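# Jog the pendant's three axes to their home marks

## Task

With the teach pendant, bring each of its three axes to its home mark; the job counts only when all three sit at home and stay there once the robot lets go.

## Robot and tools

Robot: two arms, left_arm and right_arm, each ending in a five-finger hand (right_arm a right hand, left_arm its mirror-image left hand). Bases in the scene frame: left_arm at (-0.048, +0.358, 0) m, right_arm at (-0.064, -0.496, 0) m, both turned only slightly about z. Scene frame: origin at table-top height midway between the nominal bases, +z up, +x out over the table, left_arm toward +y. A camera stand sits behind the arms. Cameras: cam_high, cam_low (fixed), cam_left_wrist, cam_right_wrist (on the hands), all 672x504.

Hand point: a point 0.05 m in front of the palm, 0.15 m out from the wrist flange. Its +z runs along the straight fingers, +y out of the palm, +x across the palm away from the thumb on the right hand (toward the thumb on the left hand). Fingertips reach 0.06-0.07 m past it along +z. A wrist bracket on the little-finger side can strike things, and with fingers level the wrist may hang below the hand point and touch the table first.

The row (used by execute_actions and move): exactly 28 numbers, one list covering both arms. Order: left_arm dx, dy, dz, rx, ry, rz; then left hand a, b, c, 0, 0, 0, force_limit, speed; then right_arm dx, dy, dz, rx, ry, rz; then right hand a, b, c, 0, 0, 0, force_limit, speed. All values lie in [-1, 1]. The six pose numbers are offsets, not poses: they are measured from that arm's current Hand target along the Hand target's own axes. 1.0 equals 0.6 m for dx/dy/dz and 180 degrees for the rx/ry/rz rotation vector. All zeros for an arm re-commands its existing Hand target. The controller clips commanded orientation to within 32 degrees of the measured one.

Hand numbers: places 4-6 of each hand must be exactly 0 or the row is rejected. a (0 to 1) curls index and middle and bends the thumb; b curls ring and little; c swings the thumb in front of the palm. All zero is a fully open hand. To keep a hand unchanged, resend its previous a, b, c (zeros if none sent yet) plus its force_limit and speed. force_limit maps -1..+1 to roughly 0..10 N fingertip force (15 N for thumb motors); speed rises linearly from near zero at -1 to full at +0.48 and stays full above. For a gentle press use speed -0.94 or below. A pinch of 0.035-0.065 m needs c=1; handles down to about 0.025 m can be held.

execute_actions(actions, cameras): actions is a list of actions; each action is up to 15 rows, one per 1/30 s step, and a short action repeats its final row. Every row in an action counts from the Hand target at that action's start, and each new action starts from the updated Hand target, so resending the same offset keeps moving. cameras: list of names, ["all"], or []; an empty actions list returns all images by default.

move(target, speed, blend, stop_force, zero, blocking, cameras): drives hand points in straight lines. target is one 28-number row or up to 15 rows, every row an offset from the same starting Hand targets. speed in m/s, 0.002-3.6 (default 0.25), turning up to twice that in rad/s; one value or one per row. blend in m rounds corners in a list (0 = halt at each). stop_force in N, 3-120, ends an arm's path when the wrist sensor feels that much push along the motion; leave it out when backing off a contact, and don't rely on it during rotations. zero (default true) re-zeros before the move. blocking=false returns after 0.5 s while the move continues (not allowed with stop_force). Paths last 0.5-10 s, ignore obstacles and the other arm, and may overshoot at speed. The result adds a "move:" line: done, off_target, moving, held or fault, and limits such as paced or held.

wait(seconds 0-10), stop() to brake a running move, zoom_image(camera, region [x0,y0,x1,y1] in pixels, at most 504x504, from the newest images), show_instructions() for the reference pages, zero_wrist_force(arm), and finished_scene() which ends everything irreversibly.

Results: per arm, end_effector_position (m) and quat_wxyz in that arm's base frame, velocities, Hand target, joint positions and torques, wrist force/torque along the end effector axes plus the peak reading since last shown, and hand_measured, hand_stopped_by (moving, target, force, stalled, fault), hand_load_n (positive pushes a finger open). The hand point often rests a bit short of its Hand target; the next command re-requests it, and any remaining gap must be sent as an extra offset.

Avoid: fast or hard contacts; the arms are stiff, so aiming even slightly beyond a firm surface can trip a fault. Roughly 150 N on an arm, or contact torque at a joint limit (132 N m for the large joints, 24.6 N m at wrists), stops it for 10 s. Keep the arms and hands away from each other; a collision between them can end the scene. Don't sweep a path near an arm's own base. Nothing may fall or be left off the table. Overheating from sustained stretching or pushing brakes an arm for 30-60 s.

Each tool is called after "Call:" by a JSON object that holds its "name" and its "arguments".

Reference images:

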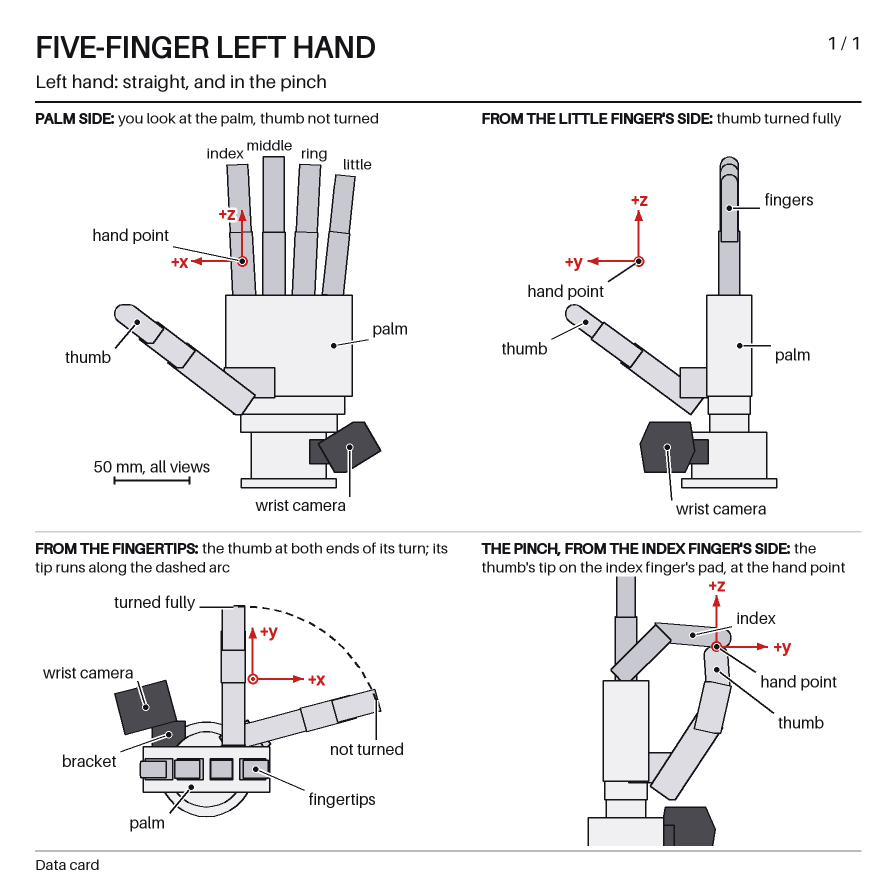

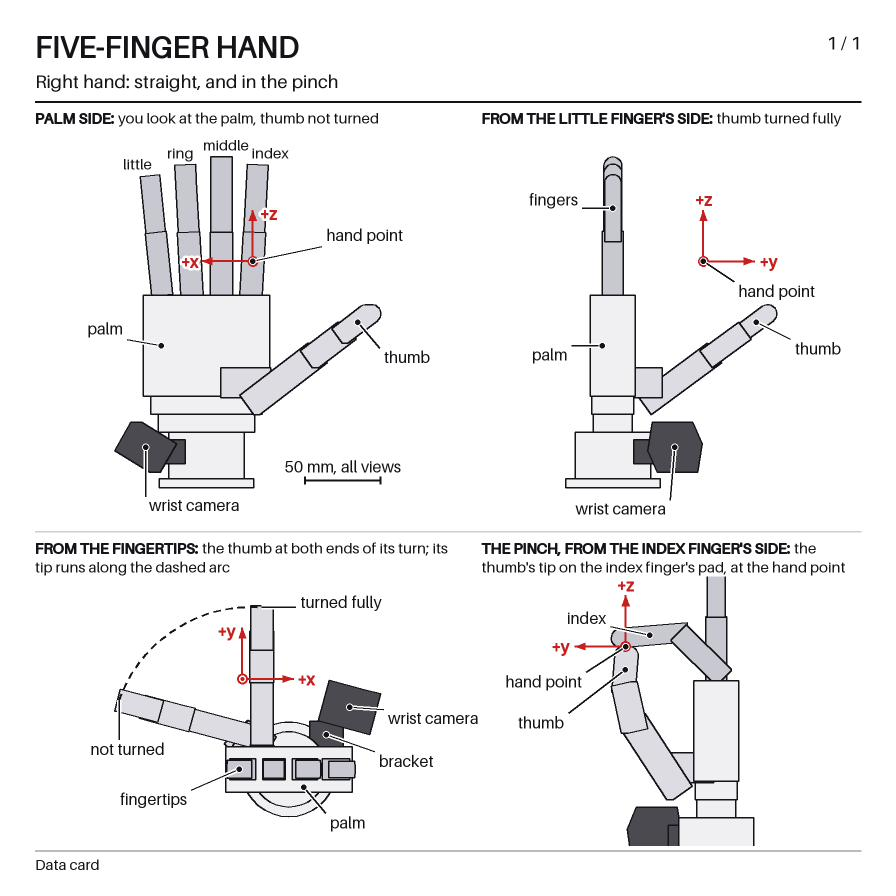

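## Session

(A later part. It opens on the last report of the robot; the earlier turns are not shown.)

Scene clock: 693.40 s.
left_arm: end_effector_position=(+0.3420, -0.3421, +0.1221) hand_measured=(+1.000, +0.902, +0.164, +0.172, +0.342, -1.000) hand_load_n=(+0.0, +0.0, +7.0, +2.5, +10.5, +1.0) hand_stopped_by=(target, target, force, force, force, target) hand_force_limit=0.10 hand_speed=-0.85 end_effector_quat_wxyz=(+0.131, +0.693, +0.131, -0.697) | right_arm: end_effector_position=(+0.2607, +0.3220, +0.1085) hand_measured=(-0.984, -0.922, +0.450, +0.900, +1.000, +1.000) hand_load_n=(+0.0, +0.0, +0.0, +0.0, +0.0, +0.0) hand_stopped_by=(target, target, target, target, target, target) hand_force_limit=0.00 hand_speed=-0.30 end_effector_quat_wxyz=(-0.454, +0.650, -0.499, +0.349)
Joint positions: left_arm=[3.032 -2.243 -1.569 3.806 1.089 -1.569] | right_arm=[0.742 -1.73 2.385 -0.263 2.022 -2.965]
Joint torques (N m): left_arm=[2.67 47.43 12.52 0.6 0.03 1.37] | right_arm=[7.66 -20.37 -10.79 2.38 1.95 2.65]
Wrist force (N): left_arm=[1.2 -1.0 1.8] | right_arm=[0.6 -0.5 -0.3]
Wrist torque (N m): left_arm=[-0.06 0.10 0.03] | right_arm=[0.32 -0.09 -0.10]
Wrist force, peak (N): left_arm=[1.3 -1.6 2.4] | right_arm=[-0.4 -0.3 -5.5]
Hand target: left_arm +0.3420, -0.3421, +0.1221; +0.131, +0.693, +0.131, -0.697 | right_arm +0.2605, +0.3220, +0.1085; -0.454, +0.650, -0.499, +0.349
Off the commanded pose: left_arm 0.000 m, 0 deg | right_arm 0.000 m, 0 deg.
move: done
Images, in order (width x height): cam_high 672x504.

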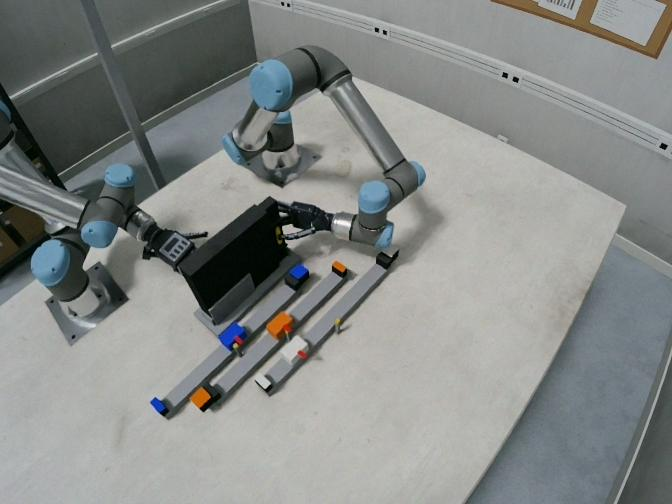

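Call:
{"name": "move", "arguments": {"target": [0,0,0,0,0,0,0.66,0,1,0,0,0,0.1,-0.85,0.00478,-0.00782,0.02147,0,0,0,0.15,1,0,0,0,0,0,-0.3], "speed": 0.012, "stop_force": 5}}

Call:
{"name": "wait", "arguments": {"seconds": 0.9}}

Call:
{"name": "move", "arguments": {"target": [0,0,0,0,0,0,0.66,0,1,0,0,0,0.1,-0.85,-0.00512,0.00838,-0.023,0,0,0,0.15,1,0,0,0,0,0,-0.3], "speed": 0.1, "cameras": ["cam_high"]}}

Call:
{"name": "zoom_image", "arguments": {"camera": "cam_high", "region": [220, 250, 360, 370]}}

Call:
{"name": "move", "arguments": {"target": [0,0,0,0,0,0,0.66,0,1,0,0,0,0.1,-0.85,0.0825,0.0755,0.0119,0,0,0,0.15,1,0,0,0,0,0,-0.3], "speed": 0.1}}

Call:
{"name": "move", "arguments": {"target": [0,0,0,0,0,0,0.66,0,1,0,0,0,0.1,-0.85,0.00751,-0.01229,0.03374,0,0,0,0.15,1,0,0,0,0,0,-0.3], "speed": 0.015, "stop_force": 5}}

Call:
{"name": "move", "arguments": {"target": [0,0,0,0,0,0,0.66,0,1,0,0,0,0.1,-0.85,-0.0048,0.0078,-0.0215,0,0,0,0.15,1,0,0,0,0,0,-0.3], "speed": 0.1, "cameras": ["cam_right_wrist"]}}

Scene clock: 705.57 s.
left_arm: end_effector_position=(+0.3420, -0.3421, +0.1221) hand_measured=(+1.000, +0.902, +0.164, +0.172, +0.342, -1.000) hand_load_n=(+0.0, +0.0, +7.0, +2.5, +10.5, +1.0) hand_stopped_by=(target, target, force, force, force, target) hand_force_limit=0.10 hand_speed=-0.85 end_effector_quat_wxyz=(+0.131, +0.693, +0.131, -0.697) | right_arm: end_effector_position=(+0.2666, +0.3223, +0.1085) hand_measured=(-0.984, -0.922, +0.450, +0.900, +1.000, +1.000) hand_load_n=(+0.0, +0.0, +0.0, -1.0, +0.0, +0.0) hand_stopped_by=(target, target, target, target, target, target) hand_force_limit=0.00 hand_speed=-0.30 end_effector_quat_wxyz=(-0.454, +0.650, -0.499, +0.349)
Joint positions: left_arm=[3.032 -2.243 -1.569 3.806 1.089 -1.569] | right_arm=[0.724 -1.725 2.381 -0.267 2.005 -2.972]
Joint torques (N m): left_arm=[1.96 47.73 13.42 0.57 0.19 1.27] | right_arm=[8.37 -19.62 -12.28 2 2.32 2.4]
Wrist force (N): left_arm=[1.2 -1.2 2.4] | right_arm=[-0.6 -0.4 -6.3]
Wrist torque (N m): left_arm=[-0.12 0.09 0.04] | right_arm=[0.65 -0.01 -0.08]
Wrist force, peak (N): left_arm=[1.2 -1.2 2.4] | right_arm=[-0.5 -0.4 -14.0]
Hand target: left_arm +0.3420, -0.3421, +0.1221; +0.131, +0.693, +0.131, -0.697 | right_arm +0.2666, +0.3223, +0.1085; -0.454, +0.650, -0.499, +0.349 (not the last commanded pose)
Off the commanded pose: left_arm 0.000 m, 0 deg | right_arm 0.008 m, 0 deg.
move: contact (right_arm)

Scene clock: 706.47 s.
left_arm: end_effector_position=(+0.3420, -0.3421, +0.1221) hand_measured=(+1.000, +0.902, +0.164, +0.172, +0.342, -1.000) hand_load_n=(+0.0, +0.0, +7.0, +2.5, +10.5, +1.0) hand_stopped_by=(target, target, force, force, force, target) hand_force_limit=0.10 hand_speed=-0.85 end_effector_quat_wxyz=(+0.131, +0.693, +0.131, -0.697) | right_arm: end_effector_position=(+0.2666, +0.3223, +0.1085) hand_measured=(-0.984, -0.922, +0.450, +0.900, +1.000, +1.000) hand_load_n=(+0.0, +0.0, +0.0, -0.5, +0.0, +0.0) hand_stopped_by=(target, target, target, target, target, target) hand_force_limit=0.00 hand_speed=-0.30 end_effector_quat_wxyz=(-0.454, +0.650, -0.499, +0.349)
Joint positions: left_arm=[3.032 -2.243 -1.569 3.806 1.089 -1.569] | right_arm=[0.724 -1.725 2.381 -0.267 2.005 -2.972]
Joint torques (N m): left_arm=[1.73 47.23 12.78 0.69 0.22 1.12] | right_arm=[7.7 -20.27 -12.47 1.83 2.42 2.57]
Wrist force (N): left_arm=[1.1 -1.1 2.0] | right_arm=[-0.3 -0.8 -6.3]
Wrist torque (N m): left_arm=[-0.08 0.08 0.03] | right_arm=[0.59 -0.05 -0.08]
Wrist force, peak (N): left_arm=[1.5 -1.1 2.4] | right_arm=[-0.1 -0.7 -6.4]
Hand target: left_arm +0.3420, -0.3421, +0.1221; +0.131, +0.693, +0.131, -0.697 | right_arm +0.2666, +0.3223, +0.1085; -0.454, +0.650, -0.499, +0.349 (not the last commanded pose)
Off the commanded pose: left_arm 0.000 m, 0 deg | right_arm 0.008 m, 0 deg.
wait: 0.90 s; at rest by 0.17 s

Scene clock: 707.43 s.
left_arm: end_effector_position=(+0.3420, -0.3421, +0.1221) hand_measured=(+1.000, +0.902, +0.164, +0.172, +0.342, -1.000) hand_load_n=(+0.0, +0.0, +7.0, +2.5, +10.5, +1.0) hand_stopped_by=(target, target, force, force, force, target) hand_force_limit=0.10 hand_speed=-0.85 end_effector_quat_wxyz=(+0.131, +0.693, +0.131, -0.697) | right_arm: end_effector_position=(+0.2517, +0.3215, +0.1085) hand_measured=(-0.984, -0.922, +0.450, +0.900, +1.000, +1.000) hand_load_n=(+0.0, +0.0, +0.0, +0.0, +0.0, +0.0) hand_stopped_by=(target, target, target, target, target, target) hand_force_limit=0.00 hand_speed=-0.30 end_effector_quat_wxyz=(-0.454, +0.650, -0.499, +0.349)
Joint positions: left_arm=[3.032 -2.243 -1.569 3.806 1.089 -1.569] | right_arm=[0.771 -1.736 2.391 -0.257 2.048 -2.953]
Joint torques (N m): left_arm=[0.93 47.47 13.34 0.55 0.15 1.19] | right_arm=[10.23 -19.95 -11.77 2.43 2.07 2.49]
Wrist force (N): left_arm=[1.2 -1.3 2.0] | right_arm=[0.4 -0.4 -0.4]
Wrist torque (N m): left_arm=[-0.12 0.10 0.03] | right_arm=[0.33 -0.06 -0.11]
Wrist force, peak (N): left_arm=[1.2 -1.3 2.3] | right_arm=[-0.4 -0.7 -6.0]
Hand target: left_arm +0.3420, -0.3421, +0.1221; +0.131, +0.693, +0.131, -0.697 | right_arm +0.2516, +0.3215, +0.1085; -0.454, +0.650, -0.499, +0.349
Off the commanded pose: left_arm 0.000 m, 0 deg | right_arm 0.000 m, 0 deg.
move: done
Images, in order (width x height): cam_high 672x504.

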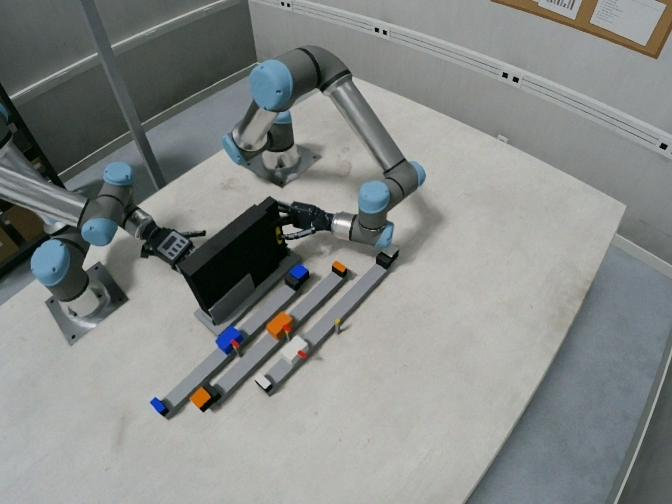

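Scaled by 3.600.

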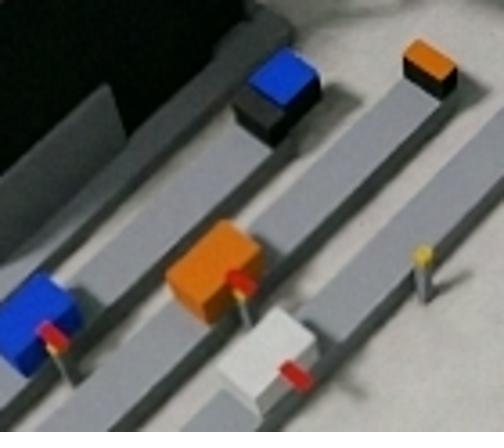

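Scene clock: 708.93 s.
left_arm: end_effector_position=(+0.3420, -0.3421, +0.1221) hand_measured=(+1.000, +0.902, +0.164, +0.172, +0.342, -1.000) hand_load_n=(+0.0, +0.0, +7.0, +3.0, +10.5, +1.0) hand_stopped_by=(target, target, force, force, force, target) hand_force_limit=0.10 hand_speed=-0.85 end_effector_quat_wxyz=(+0.131, +0.693, +0.131, -0.697) | right_arm: end_effector_position=(+0.2557, +0.2714, +0.0636) hand_measured=(-0.984, -0.922, +0.450, +0.900, +1.000, +1.000) hand_load_n=(+0.0, +0.0, +0.0, +0.0, +0.0, +0.0) hand_stopped_by=(target, target, target, target, target, target) hand_force_limit=0.00 hand_speed=-0.30 end_effector_quat_wxyz=(-0.454, +0.650, -0.499, +0.350)
Joint positions: left_arm=[3.032 -2.243 -1.569 3.806 1.089 -1.569] | right_arm=[0.524 -1.811 2.591 -0.418 1.819 -3.05]
Joint torques (N m): left_arm=[1.26 48.54 13.49 0.37 0.24 1.19] | right_arm=[-12.24 -15.71 -9.89 -3.68 -1.11 -2.19]
Wrist force (N): left_arm=[1.2 -1.1 2.1] | right_arm=[0.3 -0.5 -0.6]
Wrist torque (N m): left_arm=[-0.10 0.09 0.04] | right_arm=[0.33 -0.04 0.04]
Wrist force, peak (N): left_arm=[1.5 -1.3 2.3] | right_arm=[0.1 -1.1 -0.3]
Hand target: left_arm +0.3420, -0.3421, +0.1221; +0.131, +0.693, +0.131, -0.697 | right_arm +0.2558, +0.2714, +0.0636; -0.454, +0.650, -0.499, +0.349
Off the commanded pose: left_arm 0.000 m, 0 deg | right_arm 0.000 m, 0 deg.
move: done

Scene clock: 711.03 s.
left_arm: end_effector_position=(+0.3420, -0.3421, +0.1221) hand_measured=(+1.000, +0.902, +0.164, +0.172, +0.342, -1.000) hand_load_n=(+0.0, -0.5, +8.0, +3.5, +10.0, +1.0) hand_stopped_by=(target, target, force, force, force, target) hand_force_limit=0.10 hand_speed=-0.85 end_effector_quat_wxyz=(+0.131, +0.693, +0.131, -0.697) | right_arm: end_effector_position=(+0.2689, +0.2721, +0.0636) hand_measured=(-0.984, -0.922, +0.450, +0.900, +1.000, +1.000) hand_load_n=(+0.0, +0.0, +0.0, -0.5, +0.0, +0.0) hand_stopped_by=(target, target, target, target, target, target) hand_force_limit=0.00 hand_speed=-0.30 end_effector_quat_wxyz=(-0.454, +0.650, -0.499, +0.350)
Joint positions: left_arm=[3.032 -2.243 -1.569 3.806 1.089 -1.569] | right_arm=[0.485 -1.791 2.578 -0.428 1.782 -3.064]
Joint torques (N m): left_arm=[1.4 48.87 13.22 0.38 0.02 1.07] | right_arm=[7.6 -15.83 -11.16 1.85 2.11 2.72]
Wrist force (N): left_arm=[1.6 -0.7 4.8] | right_arm=[-0.3 0.1 -5.0]
Wrist torque (N m): left_arm=[-0.14 0.10 0.04] | right_arm=[0.62 0.03 0.00]
Wrist force, peak (N): left_arm=[1.5 -0.4 6.8] | right_arm=[-0.5 -0.8 -15.1]
Hand target: left_arm +0.3420, -0.3421, +0.1221; +0.131, +0.693, +0.131, -0.697 | right_arm +0.2688, +0.2721, +0.0636; -0.454, +0.650, -0.499, +0.350 (not the last commanded pose)
Off the commanded pose: left_arm 0.000 m, 0 deg | right_arm 0.009 m, 0 deg.
move: contact (right_arm)

Scene clock: 712.00 s.
left_arm: end_effector_position=(+0.3420, -0.3421, +0.1221) hand_measured=(+1.000, +0.902, +0.164, +0.172, +0.342, -1.000) hand_load_n=(+0.0, +0.0, +7.0, +2.5, +10.5, +1.0) hand_stopped_by=(target, target, force, force, force, target) hand_force_limit=0.10 hand_speed=-0.85 end_effector_quat_wxyz=(+0.131, +0.693, +0.131, -0.697) | right_arm: end_effector_position=(+0.2550, +0.2713, +0.0636) hand_measured=(-0.984, -0.922, +0.450, +0.900, +1.000, +1.000) hand_load_n=(+0.0, +0.0, +0.0, +0.0, +0.0, +0.0) hand_stopped_by=(target, target, target, target, target, target) hand_force_limit=0.00 hand_speed=-0.30 end_effector_quat_wxyz=(-0.454, +0.650, -0.499, +0.350)
Joint positions: left_arm=[3.032 -2.243 -1.569 3.806 1.089 -1.569] | right_arm=[0.526 -1.812 2.592 -0.417 1.821 -3.049]
Joint torques (N m): left_arm=[1.44 48.89 13.52 0.41 0.02 1.19] | right_arm=[8.46 -14.85 -10.91 2.44 1.94 2.33]
Wrist force (N): left_arm=[1.4 -1.4 1.2] | right_arm=[0.0 -0.2 -0.7]
Wrist torque (N m): left_arm=[-0.11 0.05 0.05] | right_arm=[0.38 0.01 -0.07]
Wrist force, peak (N): left_arm=[1.3 -0.9 4.8] | right_arm=[-0.4 -0.2 -5.2]
Hand target: left_arm +0.3420, -0.3421, +0.1221; +0.131, +0.693, +0.131, -0.697 | right_arm +0.2548, +0.2713, +0.0636; -0.454, +0.650, -0.499, +0.350
Off the commanded pose: left_arm 0.000 m, 0 deg | right_arm 0.000 m, 0 deg.
move: done
camera_calibration:
cam_right_wrist: T_world_to_cam=[[-0.252313, -0.329997, -0.909637, 0.212762], [-0.753743, 0.656525, -0.0291022, 0.0110677], [0.606803, 0.678289, -0.414383, -0.193012], [0, 0, 0, 1]] pos_world=[0.179145, 0.193862, 0.113877]
Images, in order (width x height): cam_right_wrist 672x504.

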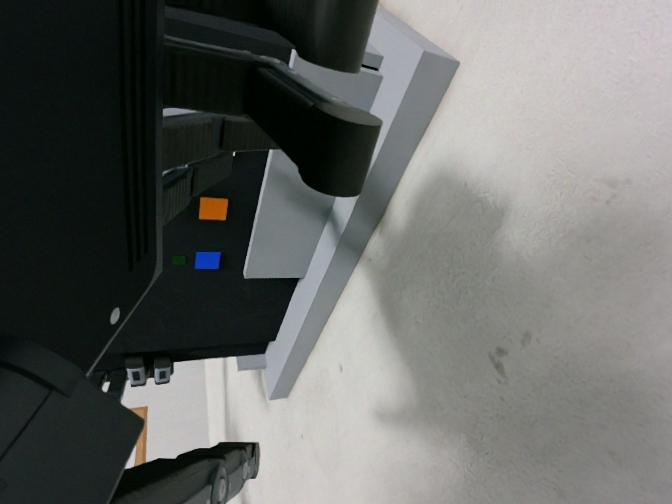

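Call:
{"name": "move", "arguments": {"target": [0,0,0,0,0,0,0.66,0,1,0,0,0,0.1,-0.85,-0.004,-0.0756,-0.0117,0,0,0,0.15,1,0,0,0,0,0,-0.3], "speed": 0.1}}

Call:
{"name": "move", "arguments": {"target": [0,0,0,0,0,0,0.66,0,1,0,0,0,0.1,-0.85,0.00478,-0.00782,0.02147,0,0,0,0.15,1,0,0,0,0,0,-0.3], "speed": 0.012, "stop_force": 5}}

Call:
{"name": "wait", "arguments": {"seconds": 2, "cameras": ["cam_high"]}}

Call:
{"name": "zoom_image", "arguments": {"camera": "cam_high", "region": [220, 250, 360, 370]}}

Call:
{"name": "wait", "arguments": {"seconds": 7}}

Call:
{"name": "move", "arguments": {"target": [0,0,0,0,0,0,0.66,0,1,0,0,0,0.1,-0.85,-0.00205,0.00335,-0.0092,0,0,0,0.15,1,0,0,0,0,0,-0.3], "speed": 0.1, "cameras": ["cam_high"]}}

Call:
{"name": "zoom_image", "arguments": {"camera": "cam_high", "region": [220, 250, 360, 370]}}

Scene clock: 720.27 s.
left_arm: end_effector_position=(+0.3420, -0.3421, +0.1221) hand_measured=(+1.000, +0.902, +0.164, +0.172, +0.342, -1.000) hand_load_n=(+0.0, +0.0, +7.0, +2.5, +10.0, +1.5) hand_stopped_by=(target, target, force, force, force, target) hand_force_limit=0.10 hand_speed=-0.85 end_effector_quat_wxyz=(+0.131, +0.693, +0.131, -0.697) | right_arm: end_effector_position=(+0.2629, +0.2760, +0.1085) hand_measured=(-0.984, -0.922, +0.450, +0.900, +1.000, +1.000) hand_load_n=(+0.0, +0.0, +0.0, +0.0, +0.0, +0.0) hand_stopped_by=(target, target, target, target, target, target) hand_force_limit=0.00 hand_speed=-0.30 end_effector_quat_wxyz=(-0.454, +0.650, -0.499, +0.350)
Joint positions: left_arm=[3.032 -2.243 -1.569 3.806 1.089 -1.569] | right_arm=[0.527 -1.901 2.498 -0.234 1.822 -3.049]
Joint torques (N m): left_arm=[0.73 49.93 13.27 0.34 0.17 1.1] | right_arm=[-11.21 -13.99 -25.36 2.29 -1.05 -0.79]
Wrist force (N): left_arm=[1.3 -1.4 1.4] | right_arm=[0.0 -0.6 -0.1]
Wrist torque (N m): left_arm=[-0.11 0.08 0.05] | right_arm=[0.28 0.01 -0.10]
Wrist force, peak (N): left_arm=[1.4 -1.4 1.6] | right_arm=[-0.2 -0.9 -0.5]
Hand target: left_arm +0.3420, -0.3421, +0.1221; +0.131, +0.693, +0.131, -0.697 | right_arm +0.2629, +0.2760, +0.1086; -0.454, +0.650, -0.499, +0.350
Off the commanded pose: left_arm 0.000 m, 0 deg | right_arm 0.000 m, 0 deg.
move: done

Scene clock: 721.93 s.
left_arm: end_effector_position=(+0.3420, -0.3421, +0.1221) hand_measured=(+1.000, +0.902, +0.164, +0.172, +0.342, -1.000) hand_load_n=(+0.0, +0.0, +8.0, +3.5, +10.0, +1.0) hand_stopped_by=(target, target, force, force, force, target) hand_force_limit=0.10 hand_speed=-0.85 end_effector_quat_wxyz=(+0.131, +0.693, +0.131, -0.697) | right_arm: end_effector_position=(+0.2687, +0.2763, +0.1086) hand_measured=(-0.984, -0.922, +0.450, +0.900, +1.000, +1.000) hand_load_n=(+0.0, +0.0, +0.0, -0.5, +0.0, +0.0) hand_stopped_by=(target, target, target, target, target, target) hand_force_limit=0.00 hand_speed=-0.30 end_effector_quat_wxyz=(-0.454, +0.650, -0.499, +0.350)
Joint positions: left_arm=[3.032 -2.243 -1.569 3.806 1.089 -1.569] | right_arm=[0.51 -1.893 2.492 -0.238 1.806 -3.055]
Joint torques (N m): left_arm=[0.29 49.97 14.42 0.47 0.23 1.09] | right_arm=[8.98 -12.49 -12.52 1.75 2.1 2.33]
Wrist force (N): left_arm=[1.1 -0.8 4.8] | right_arm=[-0.1 -0.1 -4.4]
Wrist torque (N m): left_arm=[-0.15 0.13 0.03] | right_arm=[0.57 0.02 0.01]
Wrist force, peak (N): left_arm=[1.0 -0.9 5.0] | right_arm=[-0.9 -0.4 -11.8]
Hand target: left_arm +0.3420, -0.3421, +0.1221; +0.131, +0.693, +0.131, -0.697 | right_arm +0.2687, +0.2763, +0.1086; -0.454, +0.650, -0.499, +0.350 (not the last commanded pose)
Off the commanded pose: left_arm 0.000 m, 0 deg | right_arm 0.008 m, 0 deg.
move: contact (right_arm)

Scene clock: 723.93 s.
left_arm: end_effector_position=(+0.3420, -0.3421, +0.1221) hand_measured=(+1.000, +0.902, +0.164, +0.172, +0.342, -1.000) hand_load_n=(+0.0, +0.0, +8.0, +3.5, +10.5, +1.0) hand_stopped_by=(target, target, force, force, force, target) hand_force_limit=0.10 hand_speed=-0.85 end_effector_quat_wxyz=(+0.131, +0.693, +0.131, -0.697) | right_arm: end_effector_position=(+0.2687, +0.2763, +0.1086) hand_measured=(-0.984, -0.922, +0.450, +0.900, +1.000, +1.000) hand_load_n=(+0.0, +0.0, +0.0, -0.5, +0.0, -0.5) hand_stopped_by=(target, target, target, target, target, target) hand_force_limit=0.00 hand_speed=-0.30 end_effector_quat_wxyz=(-0.454, +0.650, -0.499, +0.350)
Joint positions: left_arm=[3.032 -2.243 -1.569 3.806 1.089 -1.569] | right_arm=[0.51 -1.893 2.492 -0.238 1.806 -3.055]
Joint torques (N m): left_arm=[1.24 49.08 13.1 0.49 0.09 0.98] | right_arm=[9.12 -14.47 -12.78 1.89 1.94 2.39]
Wrist force (N): left_arm=[1.0 -0.9 4.6] | right_arm=[-0.2 -0.4 -4.3]
Wrist torque (N m): left_arm=[-0.16 0.12 0.02] | right_arm=[0.51 0.03 -0.01]
Wrist force, peak (N): left_arm=[1.3 -1.0 4.8] | right_arm=[-0.3 -0.1 -5.0]
Hand target: left_arm +0.3420, -0.3421, +0.1221; +0.131, +0.693, +0.131, -0.697 | right_arm +0.2687, +0.2763, +0.1086; -0.454, +0.650, -0.499, +0.350 (not the last commanded pose)
Off the commanded pose: left_arm 0.000 m, 0 deg | right_arm 0.008 m, 0 deg.
wait: 2.00 s; at rest by 0.17 s
Images, in order (width x height): cam_high 672x504.

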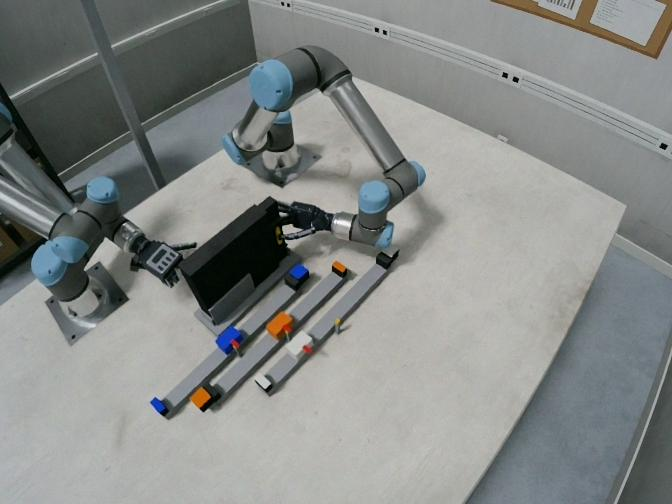

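Scaled by 3.600.

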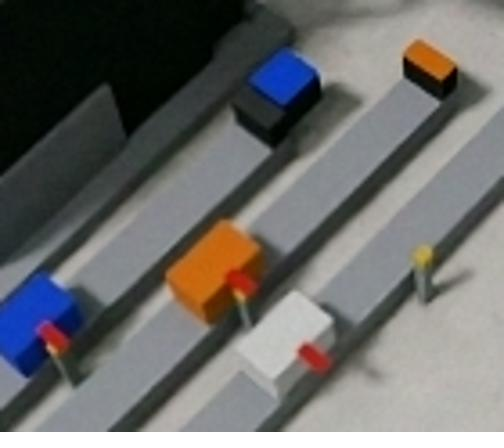

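Scene clock: 730.93 s.
left_arm: end_effector_position=(+0.3420, -0.3421, +0.1221) hand_measured=(+1.000, +0.902, +0.164, +0.172, +0.342, -1.000) hand_load_n=(+0.0, +0.0, +8.0, +3.0, +10.5, +1.0) hand_stopped_by=(target, target, force, force, force, target) hand_force_limit=0.10 hand_speed=-0.85 end_effector_quat_wxyz=(+0.131, +0.693, +0.131, -0.697) | right_arm: end_effector_position=(+0.2687, +0.2763, +0.1086) hand_measured=(-0.984, -0.922, +0.450, +0.900, +1.000, +1.000) hand_load_n=(+0.0, +0.5, +0.0, -0.5, +0.0, -0.5) hand_stopped_by=(target, target, target, target, target, target) hand_force_limit=0.00 hand_speed=-0.30 end_effector_quat_wxyz=(-0.454, +0.650, -0.499, +0.350)
Joint positions: left_arm=[3.032 -2.243 -1.569 3.806 1.089 -1.569] | right_arm=[0.51 -1.893 2.492 -0.238 1.806 -3.055]
Joint torques (N m): left_arm=[1.19 49.8 14.29 0.44 -0.06 1.01] | right_arm=[8.46 -14.1 -12.89 1.74 2.1 2.4]
Wrist force (N): left_arm=[1.2 -0.7 4.8] | right_arm=[-0.1 -0.1 -4.4]
Wrist torque (N m): left_arm=[-0.14 0.12 0.02] | right_arm=[0.55 0.00 0.00]
Wrist force, peak (N): left_arm=[1.3 -0.9 4.9] | right_arm=[-0.4 -0.4 -5.1]
Hand target: left_arm +0.3420, -0.3421, +0.1221; +0.131, +0.693, +0.131, -0.697 | right_arm +0.2687, +0.2763, +0.1086; -0.454, +0.650, -0.499, +0.350 (not the last commanded pose)
Off the commanded pose: left_arm 0.000 m, 0 deg | right_arm 0.008 m, 0 deg.
wait: 7.00 s; at rest by 0.17 s

Scene clock: 731.77 s.
left_arm: end_effector_position=(+0.3420, -0.3421, +0.1221) hand_measured=(+1.000, +0.902, +0.164, +0.172, +0.342, -1.000) hand_load_n=(+0.0, +0.0, +7.0, +2.5, +10.5, +1.0) hand_stopped_by=(target, target, force, force, force, target) hand_force_limit=0.10 hand_speed=-0.85 end_effector_quat_wxyz=(+0.131, +0.693, +0.131, -0.697) | right_arm: end_effector_position=(+0.2628, +0.2760, +0.1086) hand_measured=(-0.984, -0.922, +0.450, +0.900, +1.000, +1.000) hand_load_n=(+0.0, +0.0, +0.0, +0.0, +0.0, +0.0) hand_stopped_by=(target, target, target, target, target, target) hand_force_limit=0.00 hand_speed=-0.30 end_effector_quat_wxyz=(-0.454, +0.650, -0.499, +0.350)
Joint positions: left_arm=[3.032 -2.243 -1.569 3.806 1.089 -1.569] | right_arm=[0.527 -1.902 2.497 -0.233 1.822 -3.049]
Joint torques (N m): left_arm=[0.25 48.8 13.78 0.34 -0.07 1.02] | right_arm=[8.96 -14.65 -12.36 2.45 1.78 2.32]
Wrist force (N): left_arm=[1.3 -1.1 1.8] | right_arm=[0.1 -0.4 -0.1]
Wrist torque (N m): left_arm=[-0.10 0.08 0.03] | right_arm=[0.32 -0.01 -0.09]
Wrist force, peak (N): left_arm=[1.3 -0.8 4.6] | right_arm=[-0.4 -0.2 -4.6]
Hand target: left_arm +0.3420, -0.3421, +0.1221; +0.131, +0.693, +0.131, -0.697 | right_arm +0.2627, +0.2760, +0.1086; -0.454, +0.650, -0.499, +0.350
Off the commanded pose: left_arm 0.000 m, 0 deg | right_arm 0.000 m, 0 deg.
move: done
Images, in order (width x height): cam_high 672x504.

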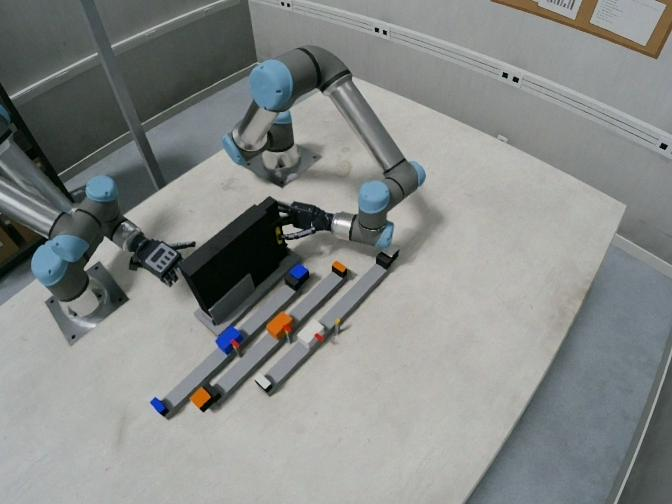

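Scaled by 3.600.

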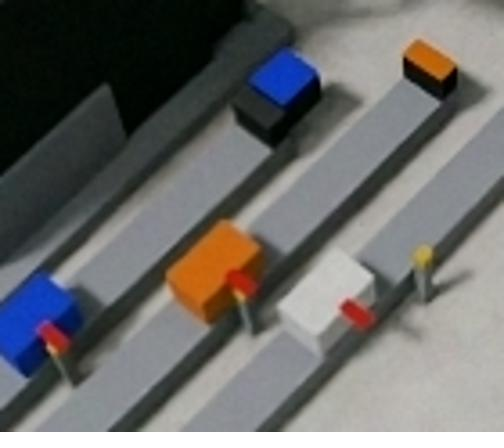

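Call:
{"name": "move", "arguments": {"target": [0,0,0,0,0,0,0.66,0,1,0,0,0,0.1,-0.85,0.00478,-0.00782,0.02147,0,0,0,0.15,1,0,0,0,0,0,-0.3], "speed": 0.012, "stop_force": 5}}

Call:
{"name": "wait", "arguments": {"seconds": 9.6}}

Call:
{"name": "move", "arguments": {"target": [0,0,0,0,0,0,0.66,0,1,0,0,0,0.1,-0.85,-0.00205,0.00335,-0.0092,0,0,0,0.15,1,0,0,0,0,0,-0.3], "speed": 0.1, "cameras": ["cam_high","cam_right_wrist"]}}

Call:
{"name": "zoom_image", "arguments": {"camera": "cam_high", "region": [220, 290, 360, 370]}}

Scene clock: 737.83 s.
left_arm: end_effector_position=(+0.3420, -0.3421, +0.1221) hand_measured=(+1.000, +0.902, +0.164, +0.172, +0.342, -1.000) hand_load_n=(+0.0, +0.0, +8.0, +3.0, +10.0, +1.0) hand_stopped_by=(target, target, force, force, force, target) hand_force_limit=0.10 hand_speed=-0.85 end_effector_quat_wxyz=(+0.131, +0.693, +0.131, -0.697) | right_arm: end_effector_position=(+0.2687, +0.2763, +0.1086) hand_measured=(-0.984, -0.922, +0.450, +0.900, +1.000, +1.000) hand_load_n=(+0.0, +0.5, +0.0, -0.5, +0.0, +0.0) hand_stopped_by=(target, target, target, target, target, target) hand_force_limit=0.00 hand_speed=-0.30 end_effector_quat_wxyz=(-0.454, +0.650, -0.499, +0.350)
Joint positions: left_arm=[3.032 -2.243 -1.569 3.806 1.089 -1.569] | right_arm=[0.51 -1.893 2.492 -0.238 1.806 -3.055]
Joint torques (N m): left_arm=[0.13 48.48 13.81 0.37 -0.18 0.84] | right_arm=[8.14 -14 -12.98 1.71 2.15 2.44]
Wrist force (N): left_arm=[1.2 -0.8 4.4] | right_arm=[-0.4 -0.3 -5.6]
Wrist torque (N m): left_arm=[-0.15 0.11 0.03] | right_arm=[0.60 0.03 -0.01]
Wrist force, peak (N): left_arm=[1.0 -0.6 5.4] | right_arm=[-0.5 -0.7 -12.7]
Hand target: left_arm +0.3420, -0.3421, +0.1221; +0.131, +0.693, +0.131, -0.697 | right_arm +0.2687, +0.2763, +0.1086; -0.454, +0.650, -0.499, +0.350 (not the last commanded pose)
Off the commanded pose: left_arm 0.000 m, 0 deg | right_arm 0.008 m, 0 deg.
move: contact (right_arm)

Scene clock: 747.43 s.
left_arm: end_effector_position=(+0.3420, -0.3421, +0.1221) hand_measured=(+1.000, +0.902, +0.164, +0.172, +0.342, -1.000) hand_load_n=(+0.0, +0.0, +8.0, +3.5, +10.0, +1.0) hand_stopped_by=(target, target, force, force, force, target) hand_force_limit=0.10 hand_speed=-0.85 end_effector_quat_wxyz=(+0.131, +0.693, +0.131, -0.697) | right_arm: end_effector_position=(+0.2687, +0.2763, +0.1086) hand_measured=(-0.984, -0.922, +0.450, +0.900, +1.000, +1.000) hand_load_n=(+0.0, +0.0, +0.0, -1.0, +0.0, +0.0) hand_stopped_by=(target, target, target, target, target, target) hand_force_limit=0.00 hand_speed=-0.30 end_effector_quat_wxyz=(-0.454, +0.650, -0.499, +0.350)
Joint positions: left_arm=[3.032 -2.243 -1.569 3.806 1.089 -1.569] | right_arm=[0.51 -1.893 2.492 -0.238 1.806 -3.055]
Joint torques (N m): left_arm=[0.21 48.85 14.1 0.49 -0.34 0.76] | right_arm=[8.23 -13.85 -12.62 1.57 1.97 2.47]
Wrist force (N): left_arm=[1.0 -0.7 4.5] | right_arm=[-0.1 -0.1 -5.2]
Wrist torque (N m): left_arm=[-0.16 0.16 0.01] | right_arm=[0.60 -0.01 0.00]
Wrist force, peak (N): left_arm=[1.2 -0.6 4.9] | right_arm=[-0.4 -0.6 -5.9]
Hand target: left_arm +0.3420, -0.3421, +0.1221; +0.131, +0.693, +0.131, -0.697 | right_arm +0.2687, +0.2763, +0.1086; -0.454, +0.650, -0.499, +0.350 (not the last commanded pose)
Off the commanded pose: left_arm 0.000 m, 0 deg | right_arm 0.008 m, 0 deg.
wait: 9.60 s; at rest by 0.17 s

Scene clock: 748.27 s.
left_arm: end_effector_position=(+0.3420, -0.3421, +0.1221) hand_measured=(+1.000, +0.902, +0.164, +0.172, +0.342, -1.000) hand_load_n=(+0.5, +0.0, +7.0, +2.5, +10.5, +1.5) hand_stopped_by=(target, target, force, force, force, target) hand_force_limit=0.10 hand_speed=-0.85 end_effector_quat_wxyz=(+0.131, +0.693, +0.131, -0.697) | right_arm: end_effector_position=(+0.2629, +0.2760, +0.1086) hand_measured=(-0.984, -0.922, +0.450, +0.900, +1.000, +1.000) hand_load_n=(+0.0, +0.0, +0.0, +0.0, +0.0, +0.0) hand_stopped_by=(target, target, target, target, target, target) hand_force_limit=0.00 hand_speed=-0.30 end_effector_quat_wxyz=(-0.454, +0.650, -0.499, +0.350)
Joint positions: left_arm=[3.032 -2.243 -1.569 3.806 1.089 -1.569] | right_arm=[0.527 -1.902 2.497 -0.233 1.822 -3.049]
Joint torques (N m): left_arm=[1.12 49.01 14.75 0.61 -0.44 0.77] | right_arm=[10.39 -12.87 -12.46 2.19 2.16 2.49]
Wrist force (N): left_arm=[1.2 -1.1 1.7] | right_arm=[-0.1 -0.6 -0.1]
Wrist torque (N m): left_arm=[-0.11 0.11 0.03] | right_arm=[0.29 0.02 -0.11]
Wrist force, peak (N): left_arm=[1.4 -0.7 4.5] | right_arm=[-0.4 -0.3 -5.6]
Hand target: left_arm +0.3420, -0.3421, +0.1221; +0.131, +0.693, +0.131, -0.697 | right_arm +0.2627, +0.2760, +0.1086; -0.454, +0.650, -0.499, +0.350
Off the commanded pose: left_arm 0.000 m, 0 deg | right_arm 0.000 m, 0 deg.
move: done
camera_calibration:
cam_right_wrist: T_world_to_cam=[[-0.252392, -0.330047, -0.909597, 0.257225], [-0.753652, 0.656627, -0.0291363, 0.0152799], [0.606883, 0.678166, -0.414469, -0.182256], [0, 0, 0, 1]] pos_world=[0.187045, 0.198463, 0.158877]
Images, in order (width x height): cam_high 672x504, cam_right_wrist 672x504.

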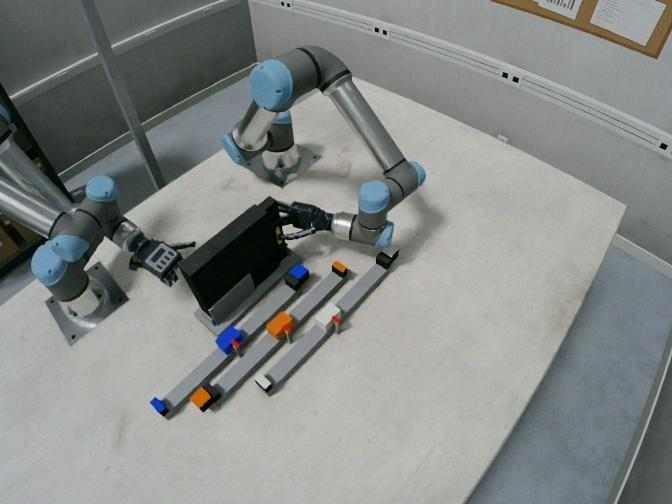

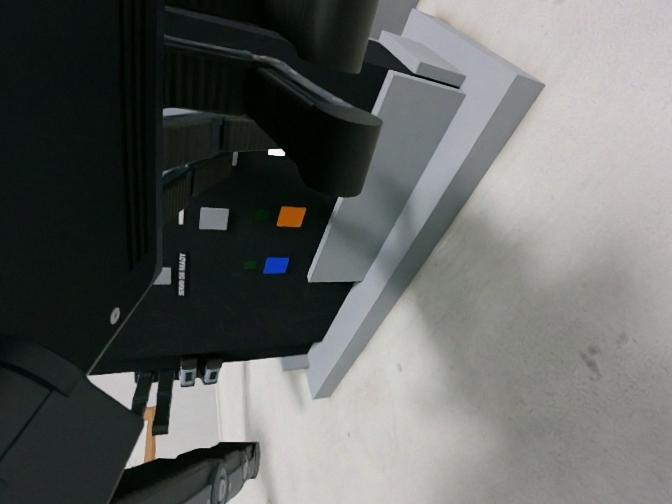

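Scaled by 3.600.

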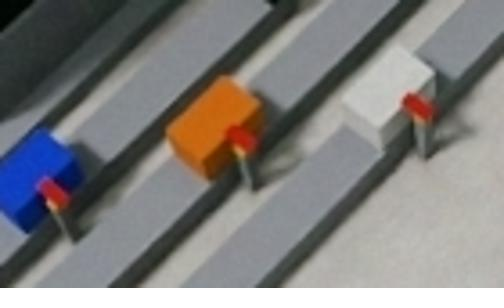

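Call:
{"name": "move", "arguments": {"target": [[0,0,0,0,0,0,0.66,0,1,0,0,0,0.1,-0.85,-0.0045,-0.0909,-0.1469,0,0,0,0.15,1,0,0,0,0,0,-0.3],[0,0,0,0,0,0,0.66,0,1,0,0,0,0.1,-0.85,0.0148,-0.4493,-0.2829,0,0,0,0.15,1,0,0,0,0,0,-0.3],[0,0,0,0,0,0,0.66,0,1,0,0,0,0.1,-0.85,0.0131,-0.6263,0.0572,-0.19,0.076,-0.042,0.15,1,0,0,0,0,0,-0.3],[0,0,0,0,0,0,0.66,0,1,0,0,0,0.1,-0.85,0.0129,-0.4794,0.3358,-0.3169,0.1267,-0.0703,0.15,1,0,0,0,0,0,-0.3]], "speed": 0.25, "blend": [0.03, 0.05, 0.05, 0], "cameras": ["cam_right_wrist", "cam_high"]}}

Scene clock: 811.73 s.
left_arm: end_effector_position=(+0.3420, -0.3421, +0.1221) hand_measured=(+1.000, +0.902, +0.164, +0.172, +0.342, -1.000) hand_load_n=(+0.0, +0.0, +6.5, +2.5, +10.5, +1.0) hand_stopped_by=(target, target, force, force, force, target) hand_force_limit=0.10 hand_speed=-0.85 end_effector_quat_wxyz=(+0.131, +0.693, +0.131, -0.697) | right_arm: end_effector_position=(+0.5416, +0.3418, +0.3087) hand_measured=(-0.984, -0.922, +0.450, +0.900, +1.000, +1.000) hand_load_n=(+0.0, +0.0, +0.0, +0.0, +0.0, +0.0) hand_stopped_by=(target, target, target, target, target, target) hand_force_limit=0.00 hand_speed=-0.30 end_effector_quat_wxyz=(-0.057, +0.750, -0.599, +0.273)
Joint positions: left_arm=[3.032 -2.243 -1.569 3.806 1.089 -1.569] | right_arm=[0.467 -0.568 0.035 1.743 2.018 -2.98]
Joint torques (N m): left_arm=[-0.96 48.86 15.56 0.52 -0.49 0.55] | right_arm=[-10.96 -41.13 -22.18 -1.22 -0.4 -2.26]
Wrist force (N): left_arm=[1.4 -1.0 1.6] | right_arm=[0.7 0.0 0.1]
Wrist torque (N m): left_arm=[-0.09 0.07 0.04] | right_arm=[0.13 -0.03 0.01]
Wrist force, peak (N): left_arm=[1.4 -1.2 1.9] | right_arm=[0.4 -1.0 -0.8]
Hand target: left_arm +0.3420, -0.3421, +0.1221; +0.131, +0.693, +0.131, -0.697 | right_arm +0.5430, +0.3428, +0.3095; +0.051, +0.756, -0.609, +0.233
Off the commanded pose: left_arm 0.000 m, 0 deg | right_arm 0.002 m, 13 deg.
elbow stopped short (right arm): the move would have taken joint 3 (elbow) straighter than the controller allows.
move: off_target (right_arm)
camera_calibration:
cam_right_wrist: T_world_to_cam=[[-0.804638, -0.502407, -0.316456, 0.706136], [-0.545919, 0.835576, 0.0615199, -0.013664], [0.233515, 0.222261, -0.94661, 0.209145], [0, 0, 0, 1]] pos_world=[0.511886, 0.3197, 0.422281]
Images, in order (width x height): cam_high 672x504, cam_right_wrist 672x504.

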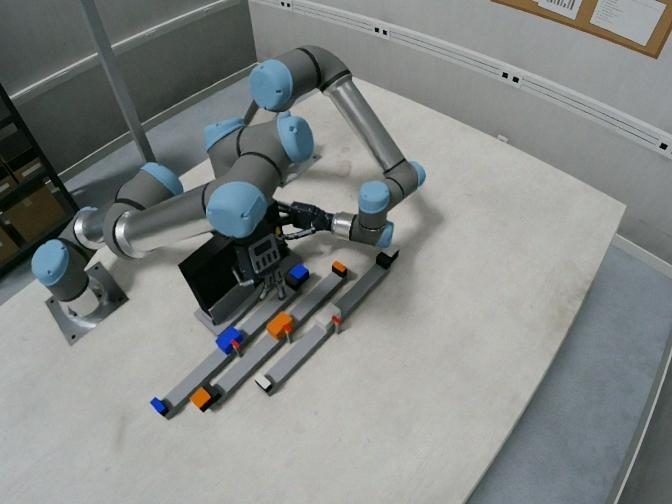

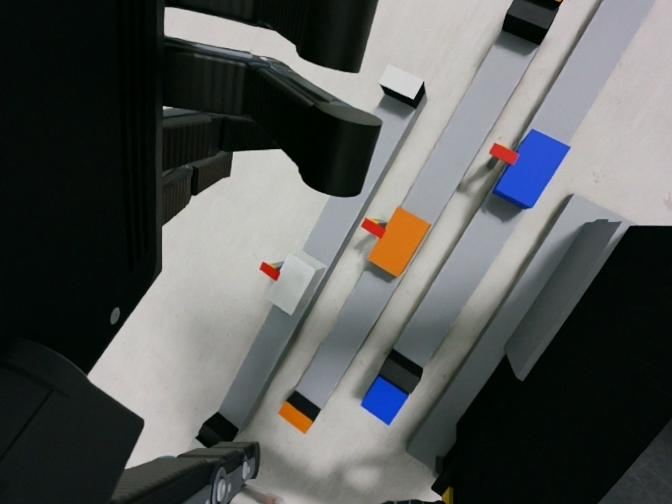

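Call:
{"name": "zoom_image", "arguments": {"camera": "cam_right_wrist", "region": [230, 235, 330, 310]}}

Call:
{"name": "zoom_image", "arguments": {"camera": "cam_right_wrist", "region": [340, 190, 440, 265]}}

Call:
{"name": "zoom_image", "arguments": {"camera": "cam_right_wrist", "region": [470, 120, 570, 195]}}

Scaled by 5.040.

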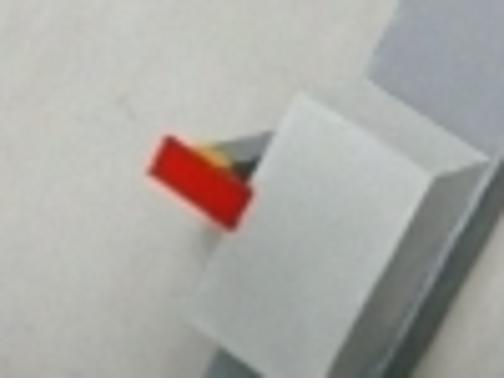

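Scaled by 5.040.

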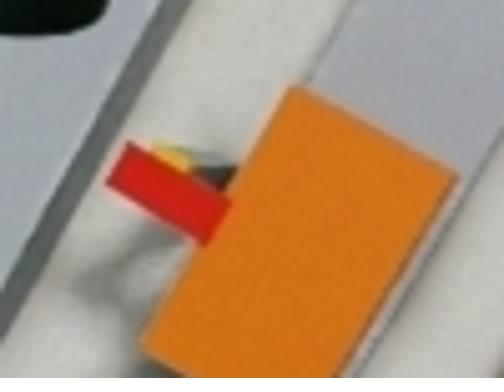

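Scaled by 5.040.

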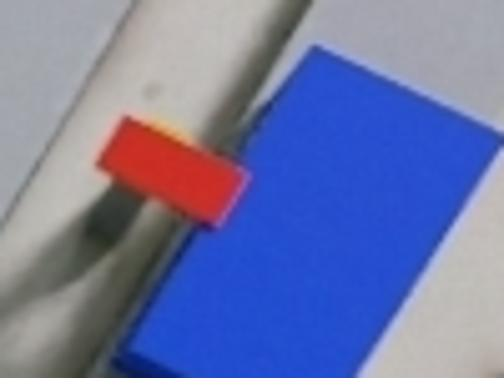

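Call:
{"name": "move", "arguments": {"target": [0,0,0,0,0,0,0.66,0,1,0,0,0,0.1,-0.85,0.1069,0.0515,0.1131,0,0,0,0.15,1,0,0,0,0,0,-0.3], "speed": 0.2, "cameras": ["cam_right_wrist"]}}

Scene clock: 836.53 s.
left_arm: end_effector_position=(+0.3420, -0.3421, +0.1221) hand_measured=(+1.000, +0.902, +0.164, +0.172, +0.342, -1.000) hand_load_n=(+0.0, +0.0, +6.5, +2.5, +10.5, +1.0) hand_stopped_by=(target, target, force, force, force, target) hand_force_limit=0.10 hand_speed=-0.85 end_effector_quat_wxyz=(+0.131, +0.693, +0.131, -0.697) | right_arm: end_effector_position=(+0.5430, +0.2530, +0.2696) hand_measured=(-0.984, -0.922, +0.450, +0.900, +1.000, +1.000) hand_load_n=(+0.0, +0.0, +0.0, +0.0, -0.5, +0.0) hand_stopped_by=(target, target, target, target, target, target) hand_force_limit=0.00 hand_speed=-0.30 end_effector_quat_wxyz=(+0.051, +0.756, -0.609, +0.233)
Joint positions: left_arm=[3.032 -2.243 -1.569 3.806 1.089 -1.569] | right_arm=[0.342 -0.67 0.393 1.678 2.024 -3.053]
Joint torques (N m): left_arm=[-0.43 48.91 14.39 0.68 -0.58 0.72] | right_arm=[-12.03 -60.96 -11.25 -1.09 2.35 -2.37]
Wrist force (N): left_arm=[1.2 -1.1 1.5] | right_arm=[0.9 -0.2 0.1]
Wrist torque (N m): left_arm=[-0.11 0.08 0.04] | right_arm=[0.02 -0.03 0.03]
Wrist force, peak (N): left_arm=[1.3 -1.5 2.0] | right_arm=[1.4 -0.2 0.5]
Hand target: left_arm +0.3420, -0.3421, +0.1221; +0.131, +0.693, +0.131, -0.697 | right_arm +0.5430, +0.2529, +0.2696; +0.051, +0.756, -0.609, +0.233
Off the commanded pose: left_arm 0.000 m, 0 deg | right_arm 0.000 m, 0 deg.
move: done
camera_calibration:
cam_right_wrist: T_world_to_cam=[[-0.875963, -0.472282, -0.0981795, 0.622574], [-0.479404, 0.874907, 0.0686263, 0.0157324], [0.053487, 0.107182, -0.9928, 0.330886], [0, 0, 0, 1]] pos_world=[0.535196, 0.244801, 0.388548]
Images, in order (width x height): cam_right_wrist 672x504.

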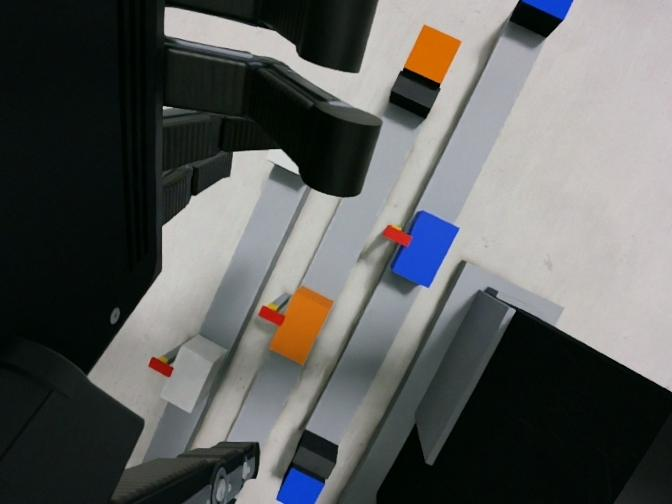

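Call:
{"name": "zoom_image", "arguments": {"camera": "cam_right_wrist", "region": [130, 330, 230, 405]}}

Call:
{"name": "zoom_image", "arguments": {"camera": "cam_right_wrist", "region": [240, 275, 340, 350]}}

Call:
{"name": "zoom_image", "arguments": {"camera": "cam_right_wrist", "region": [360, 200, 460, 275]}}

Scaled by 5.040.

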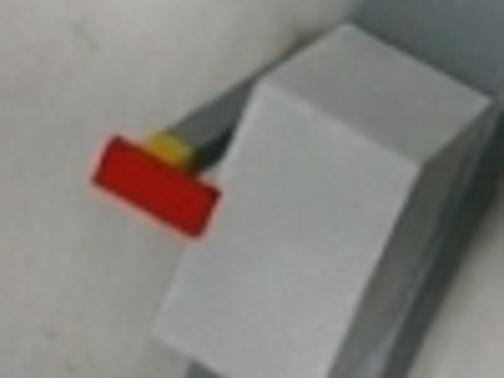

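Scaled by 5.040.

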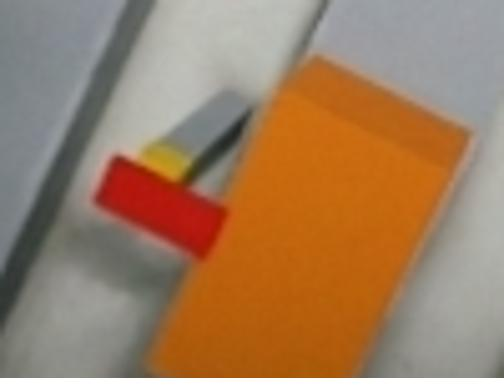

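Scaled by 5.040.

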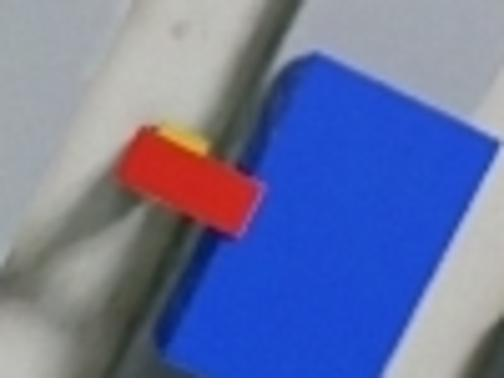

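Call:
{"name": "move", "arguments": {"target": [[0,0,0,0,0,0,0.66,0,1,0,0,0,0.1,-0.85,0.0814,0.1005,-0.3054,0.111,-0.0443,0.0246,0.15,1,0,0,0,0,0,-0.3],[0,0,0,0,0,0,0.66,0,1,0,0,0,0.1,-0.85,0.0227,0.4894,-0.3859,0.3169,-0.1267,0.0703,0.15,1,0,0,0,0,0,-0.3],[0,0,0,0,0,0,0.66,0,1,0,0,0,0.1,-0.85,-0.2065,0.56,-0.0964,0.3169,-0.1267,0.0703,0.15,1,0,0,0,0,0,-0.3],[0,0,0,0,0,0,0.66,0,1,0,0,0,0.1,-0.85,-0.3837,0.5355,0.0845,0.3169,-0.1267,0.0703,0.15,1,0,0,0,0,0,-0.3],[0,0,0,0,0,0,0.66,0,1,0,0,0,0.1,-0.85,-0.3792,0.4875,0.0977,0.3169,-0.1267,0.0703,0.15,1,0,0,0,0,0,-0.3]], "speed": [0.25,0.25,0.25,0.25,0.1], "blend": [0.05,0.05,0.04,0.01,0]}}

Scene clock: 883.73 s.
left_arm: end_effector_position=(+0.3420, -0.3421, +0.1221) hand_measured=(+1.000, +0.902, +0.164, +0.172, +0.342, -1.000) hand_load_n=(+0.0, +0.0, +6.5, +2.5, +10.5, +1.0) hand_stopped_by=(target, target, force, force, force, target) hand_force_limit=0.10 hand_speed=-0.85 end_effector_quat_wxyz=(+0.131, +0.693, +0.131, -0.697) | right_arm: end_effector_position=(+0.2494, +0.3622, +0.0631) hand_measured=(-0.984, -0.922, +0.450, +0.900, +1.000, +1.000) hand_load_n=(+0.0, +0.0, +0.0, -0.5, +0.0, +0.0) hand_stopped_by=(target, target, target, target, target, target) hand_force_limit=0.00 hand_speed=-0.30 end_effector_quat_wxyz=(-0.454, +0.650, -0.499, +0.350) end_effector_velocity=(+0.002, +0.001, -0.001) end_effector_angular_velocity=(+0.000, +0.000, +0.000)
Joint positions: left_arm=[3.032 -2.243 -1.569 3.806 1.089 -1.569] | right_arm=[0.9 -1.509 2.342 -0.405 2.166 -2.892]
Joint velocities: left_arm=[within noise] | right_arm=[-0.003 0.005 -0.002 -0.003 -0.003 -0.002]
Joint torques (N m): left_arm=[-1.02 48.54 14.53 0.54 -0.81 0.47] | right_arm=[-10.25 -6.88 -20.71 -3.07 -0.62 -2.36]
Wrist force (N): left_arm=[1.1 -1.0 1.6] | right_arm=[0.0 -0.7 -0.1]
Wrist torque (N m): left_arm=[-0.09 0.11 0.03] | right_arm=[0.28 0.00 -0.03]
Wrist force, peak (N): left_arm=[1.4 -1.2 1.9] | right_arm=[0.4 -1.0 -0.9]
Hand target: left_arm +0.3420, -0.3421, +0.1221; +0.131, +0.693, +0.131, -0.697 | right_arm +0.2496, +0.3623, +0.0630; -0.454, +0.650, -0.499, +0.350
Off the commanded pose: left_arm 0.000 m, 0 deg | right_arm 0.000 m, 0 deg.
move: done


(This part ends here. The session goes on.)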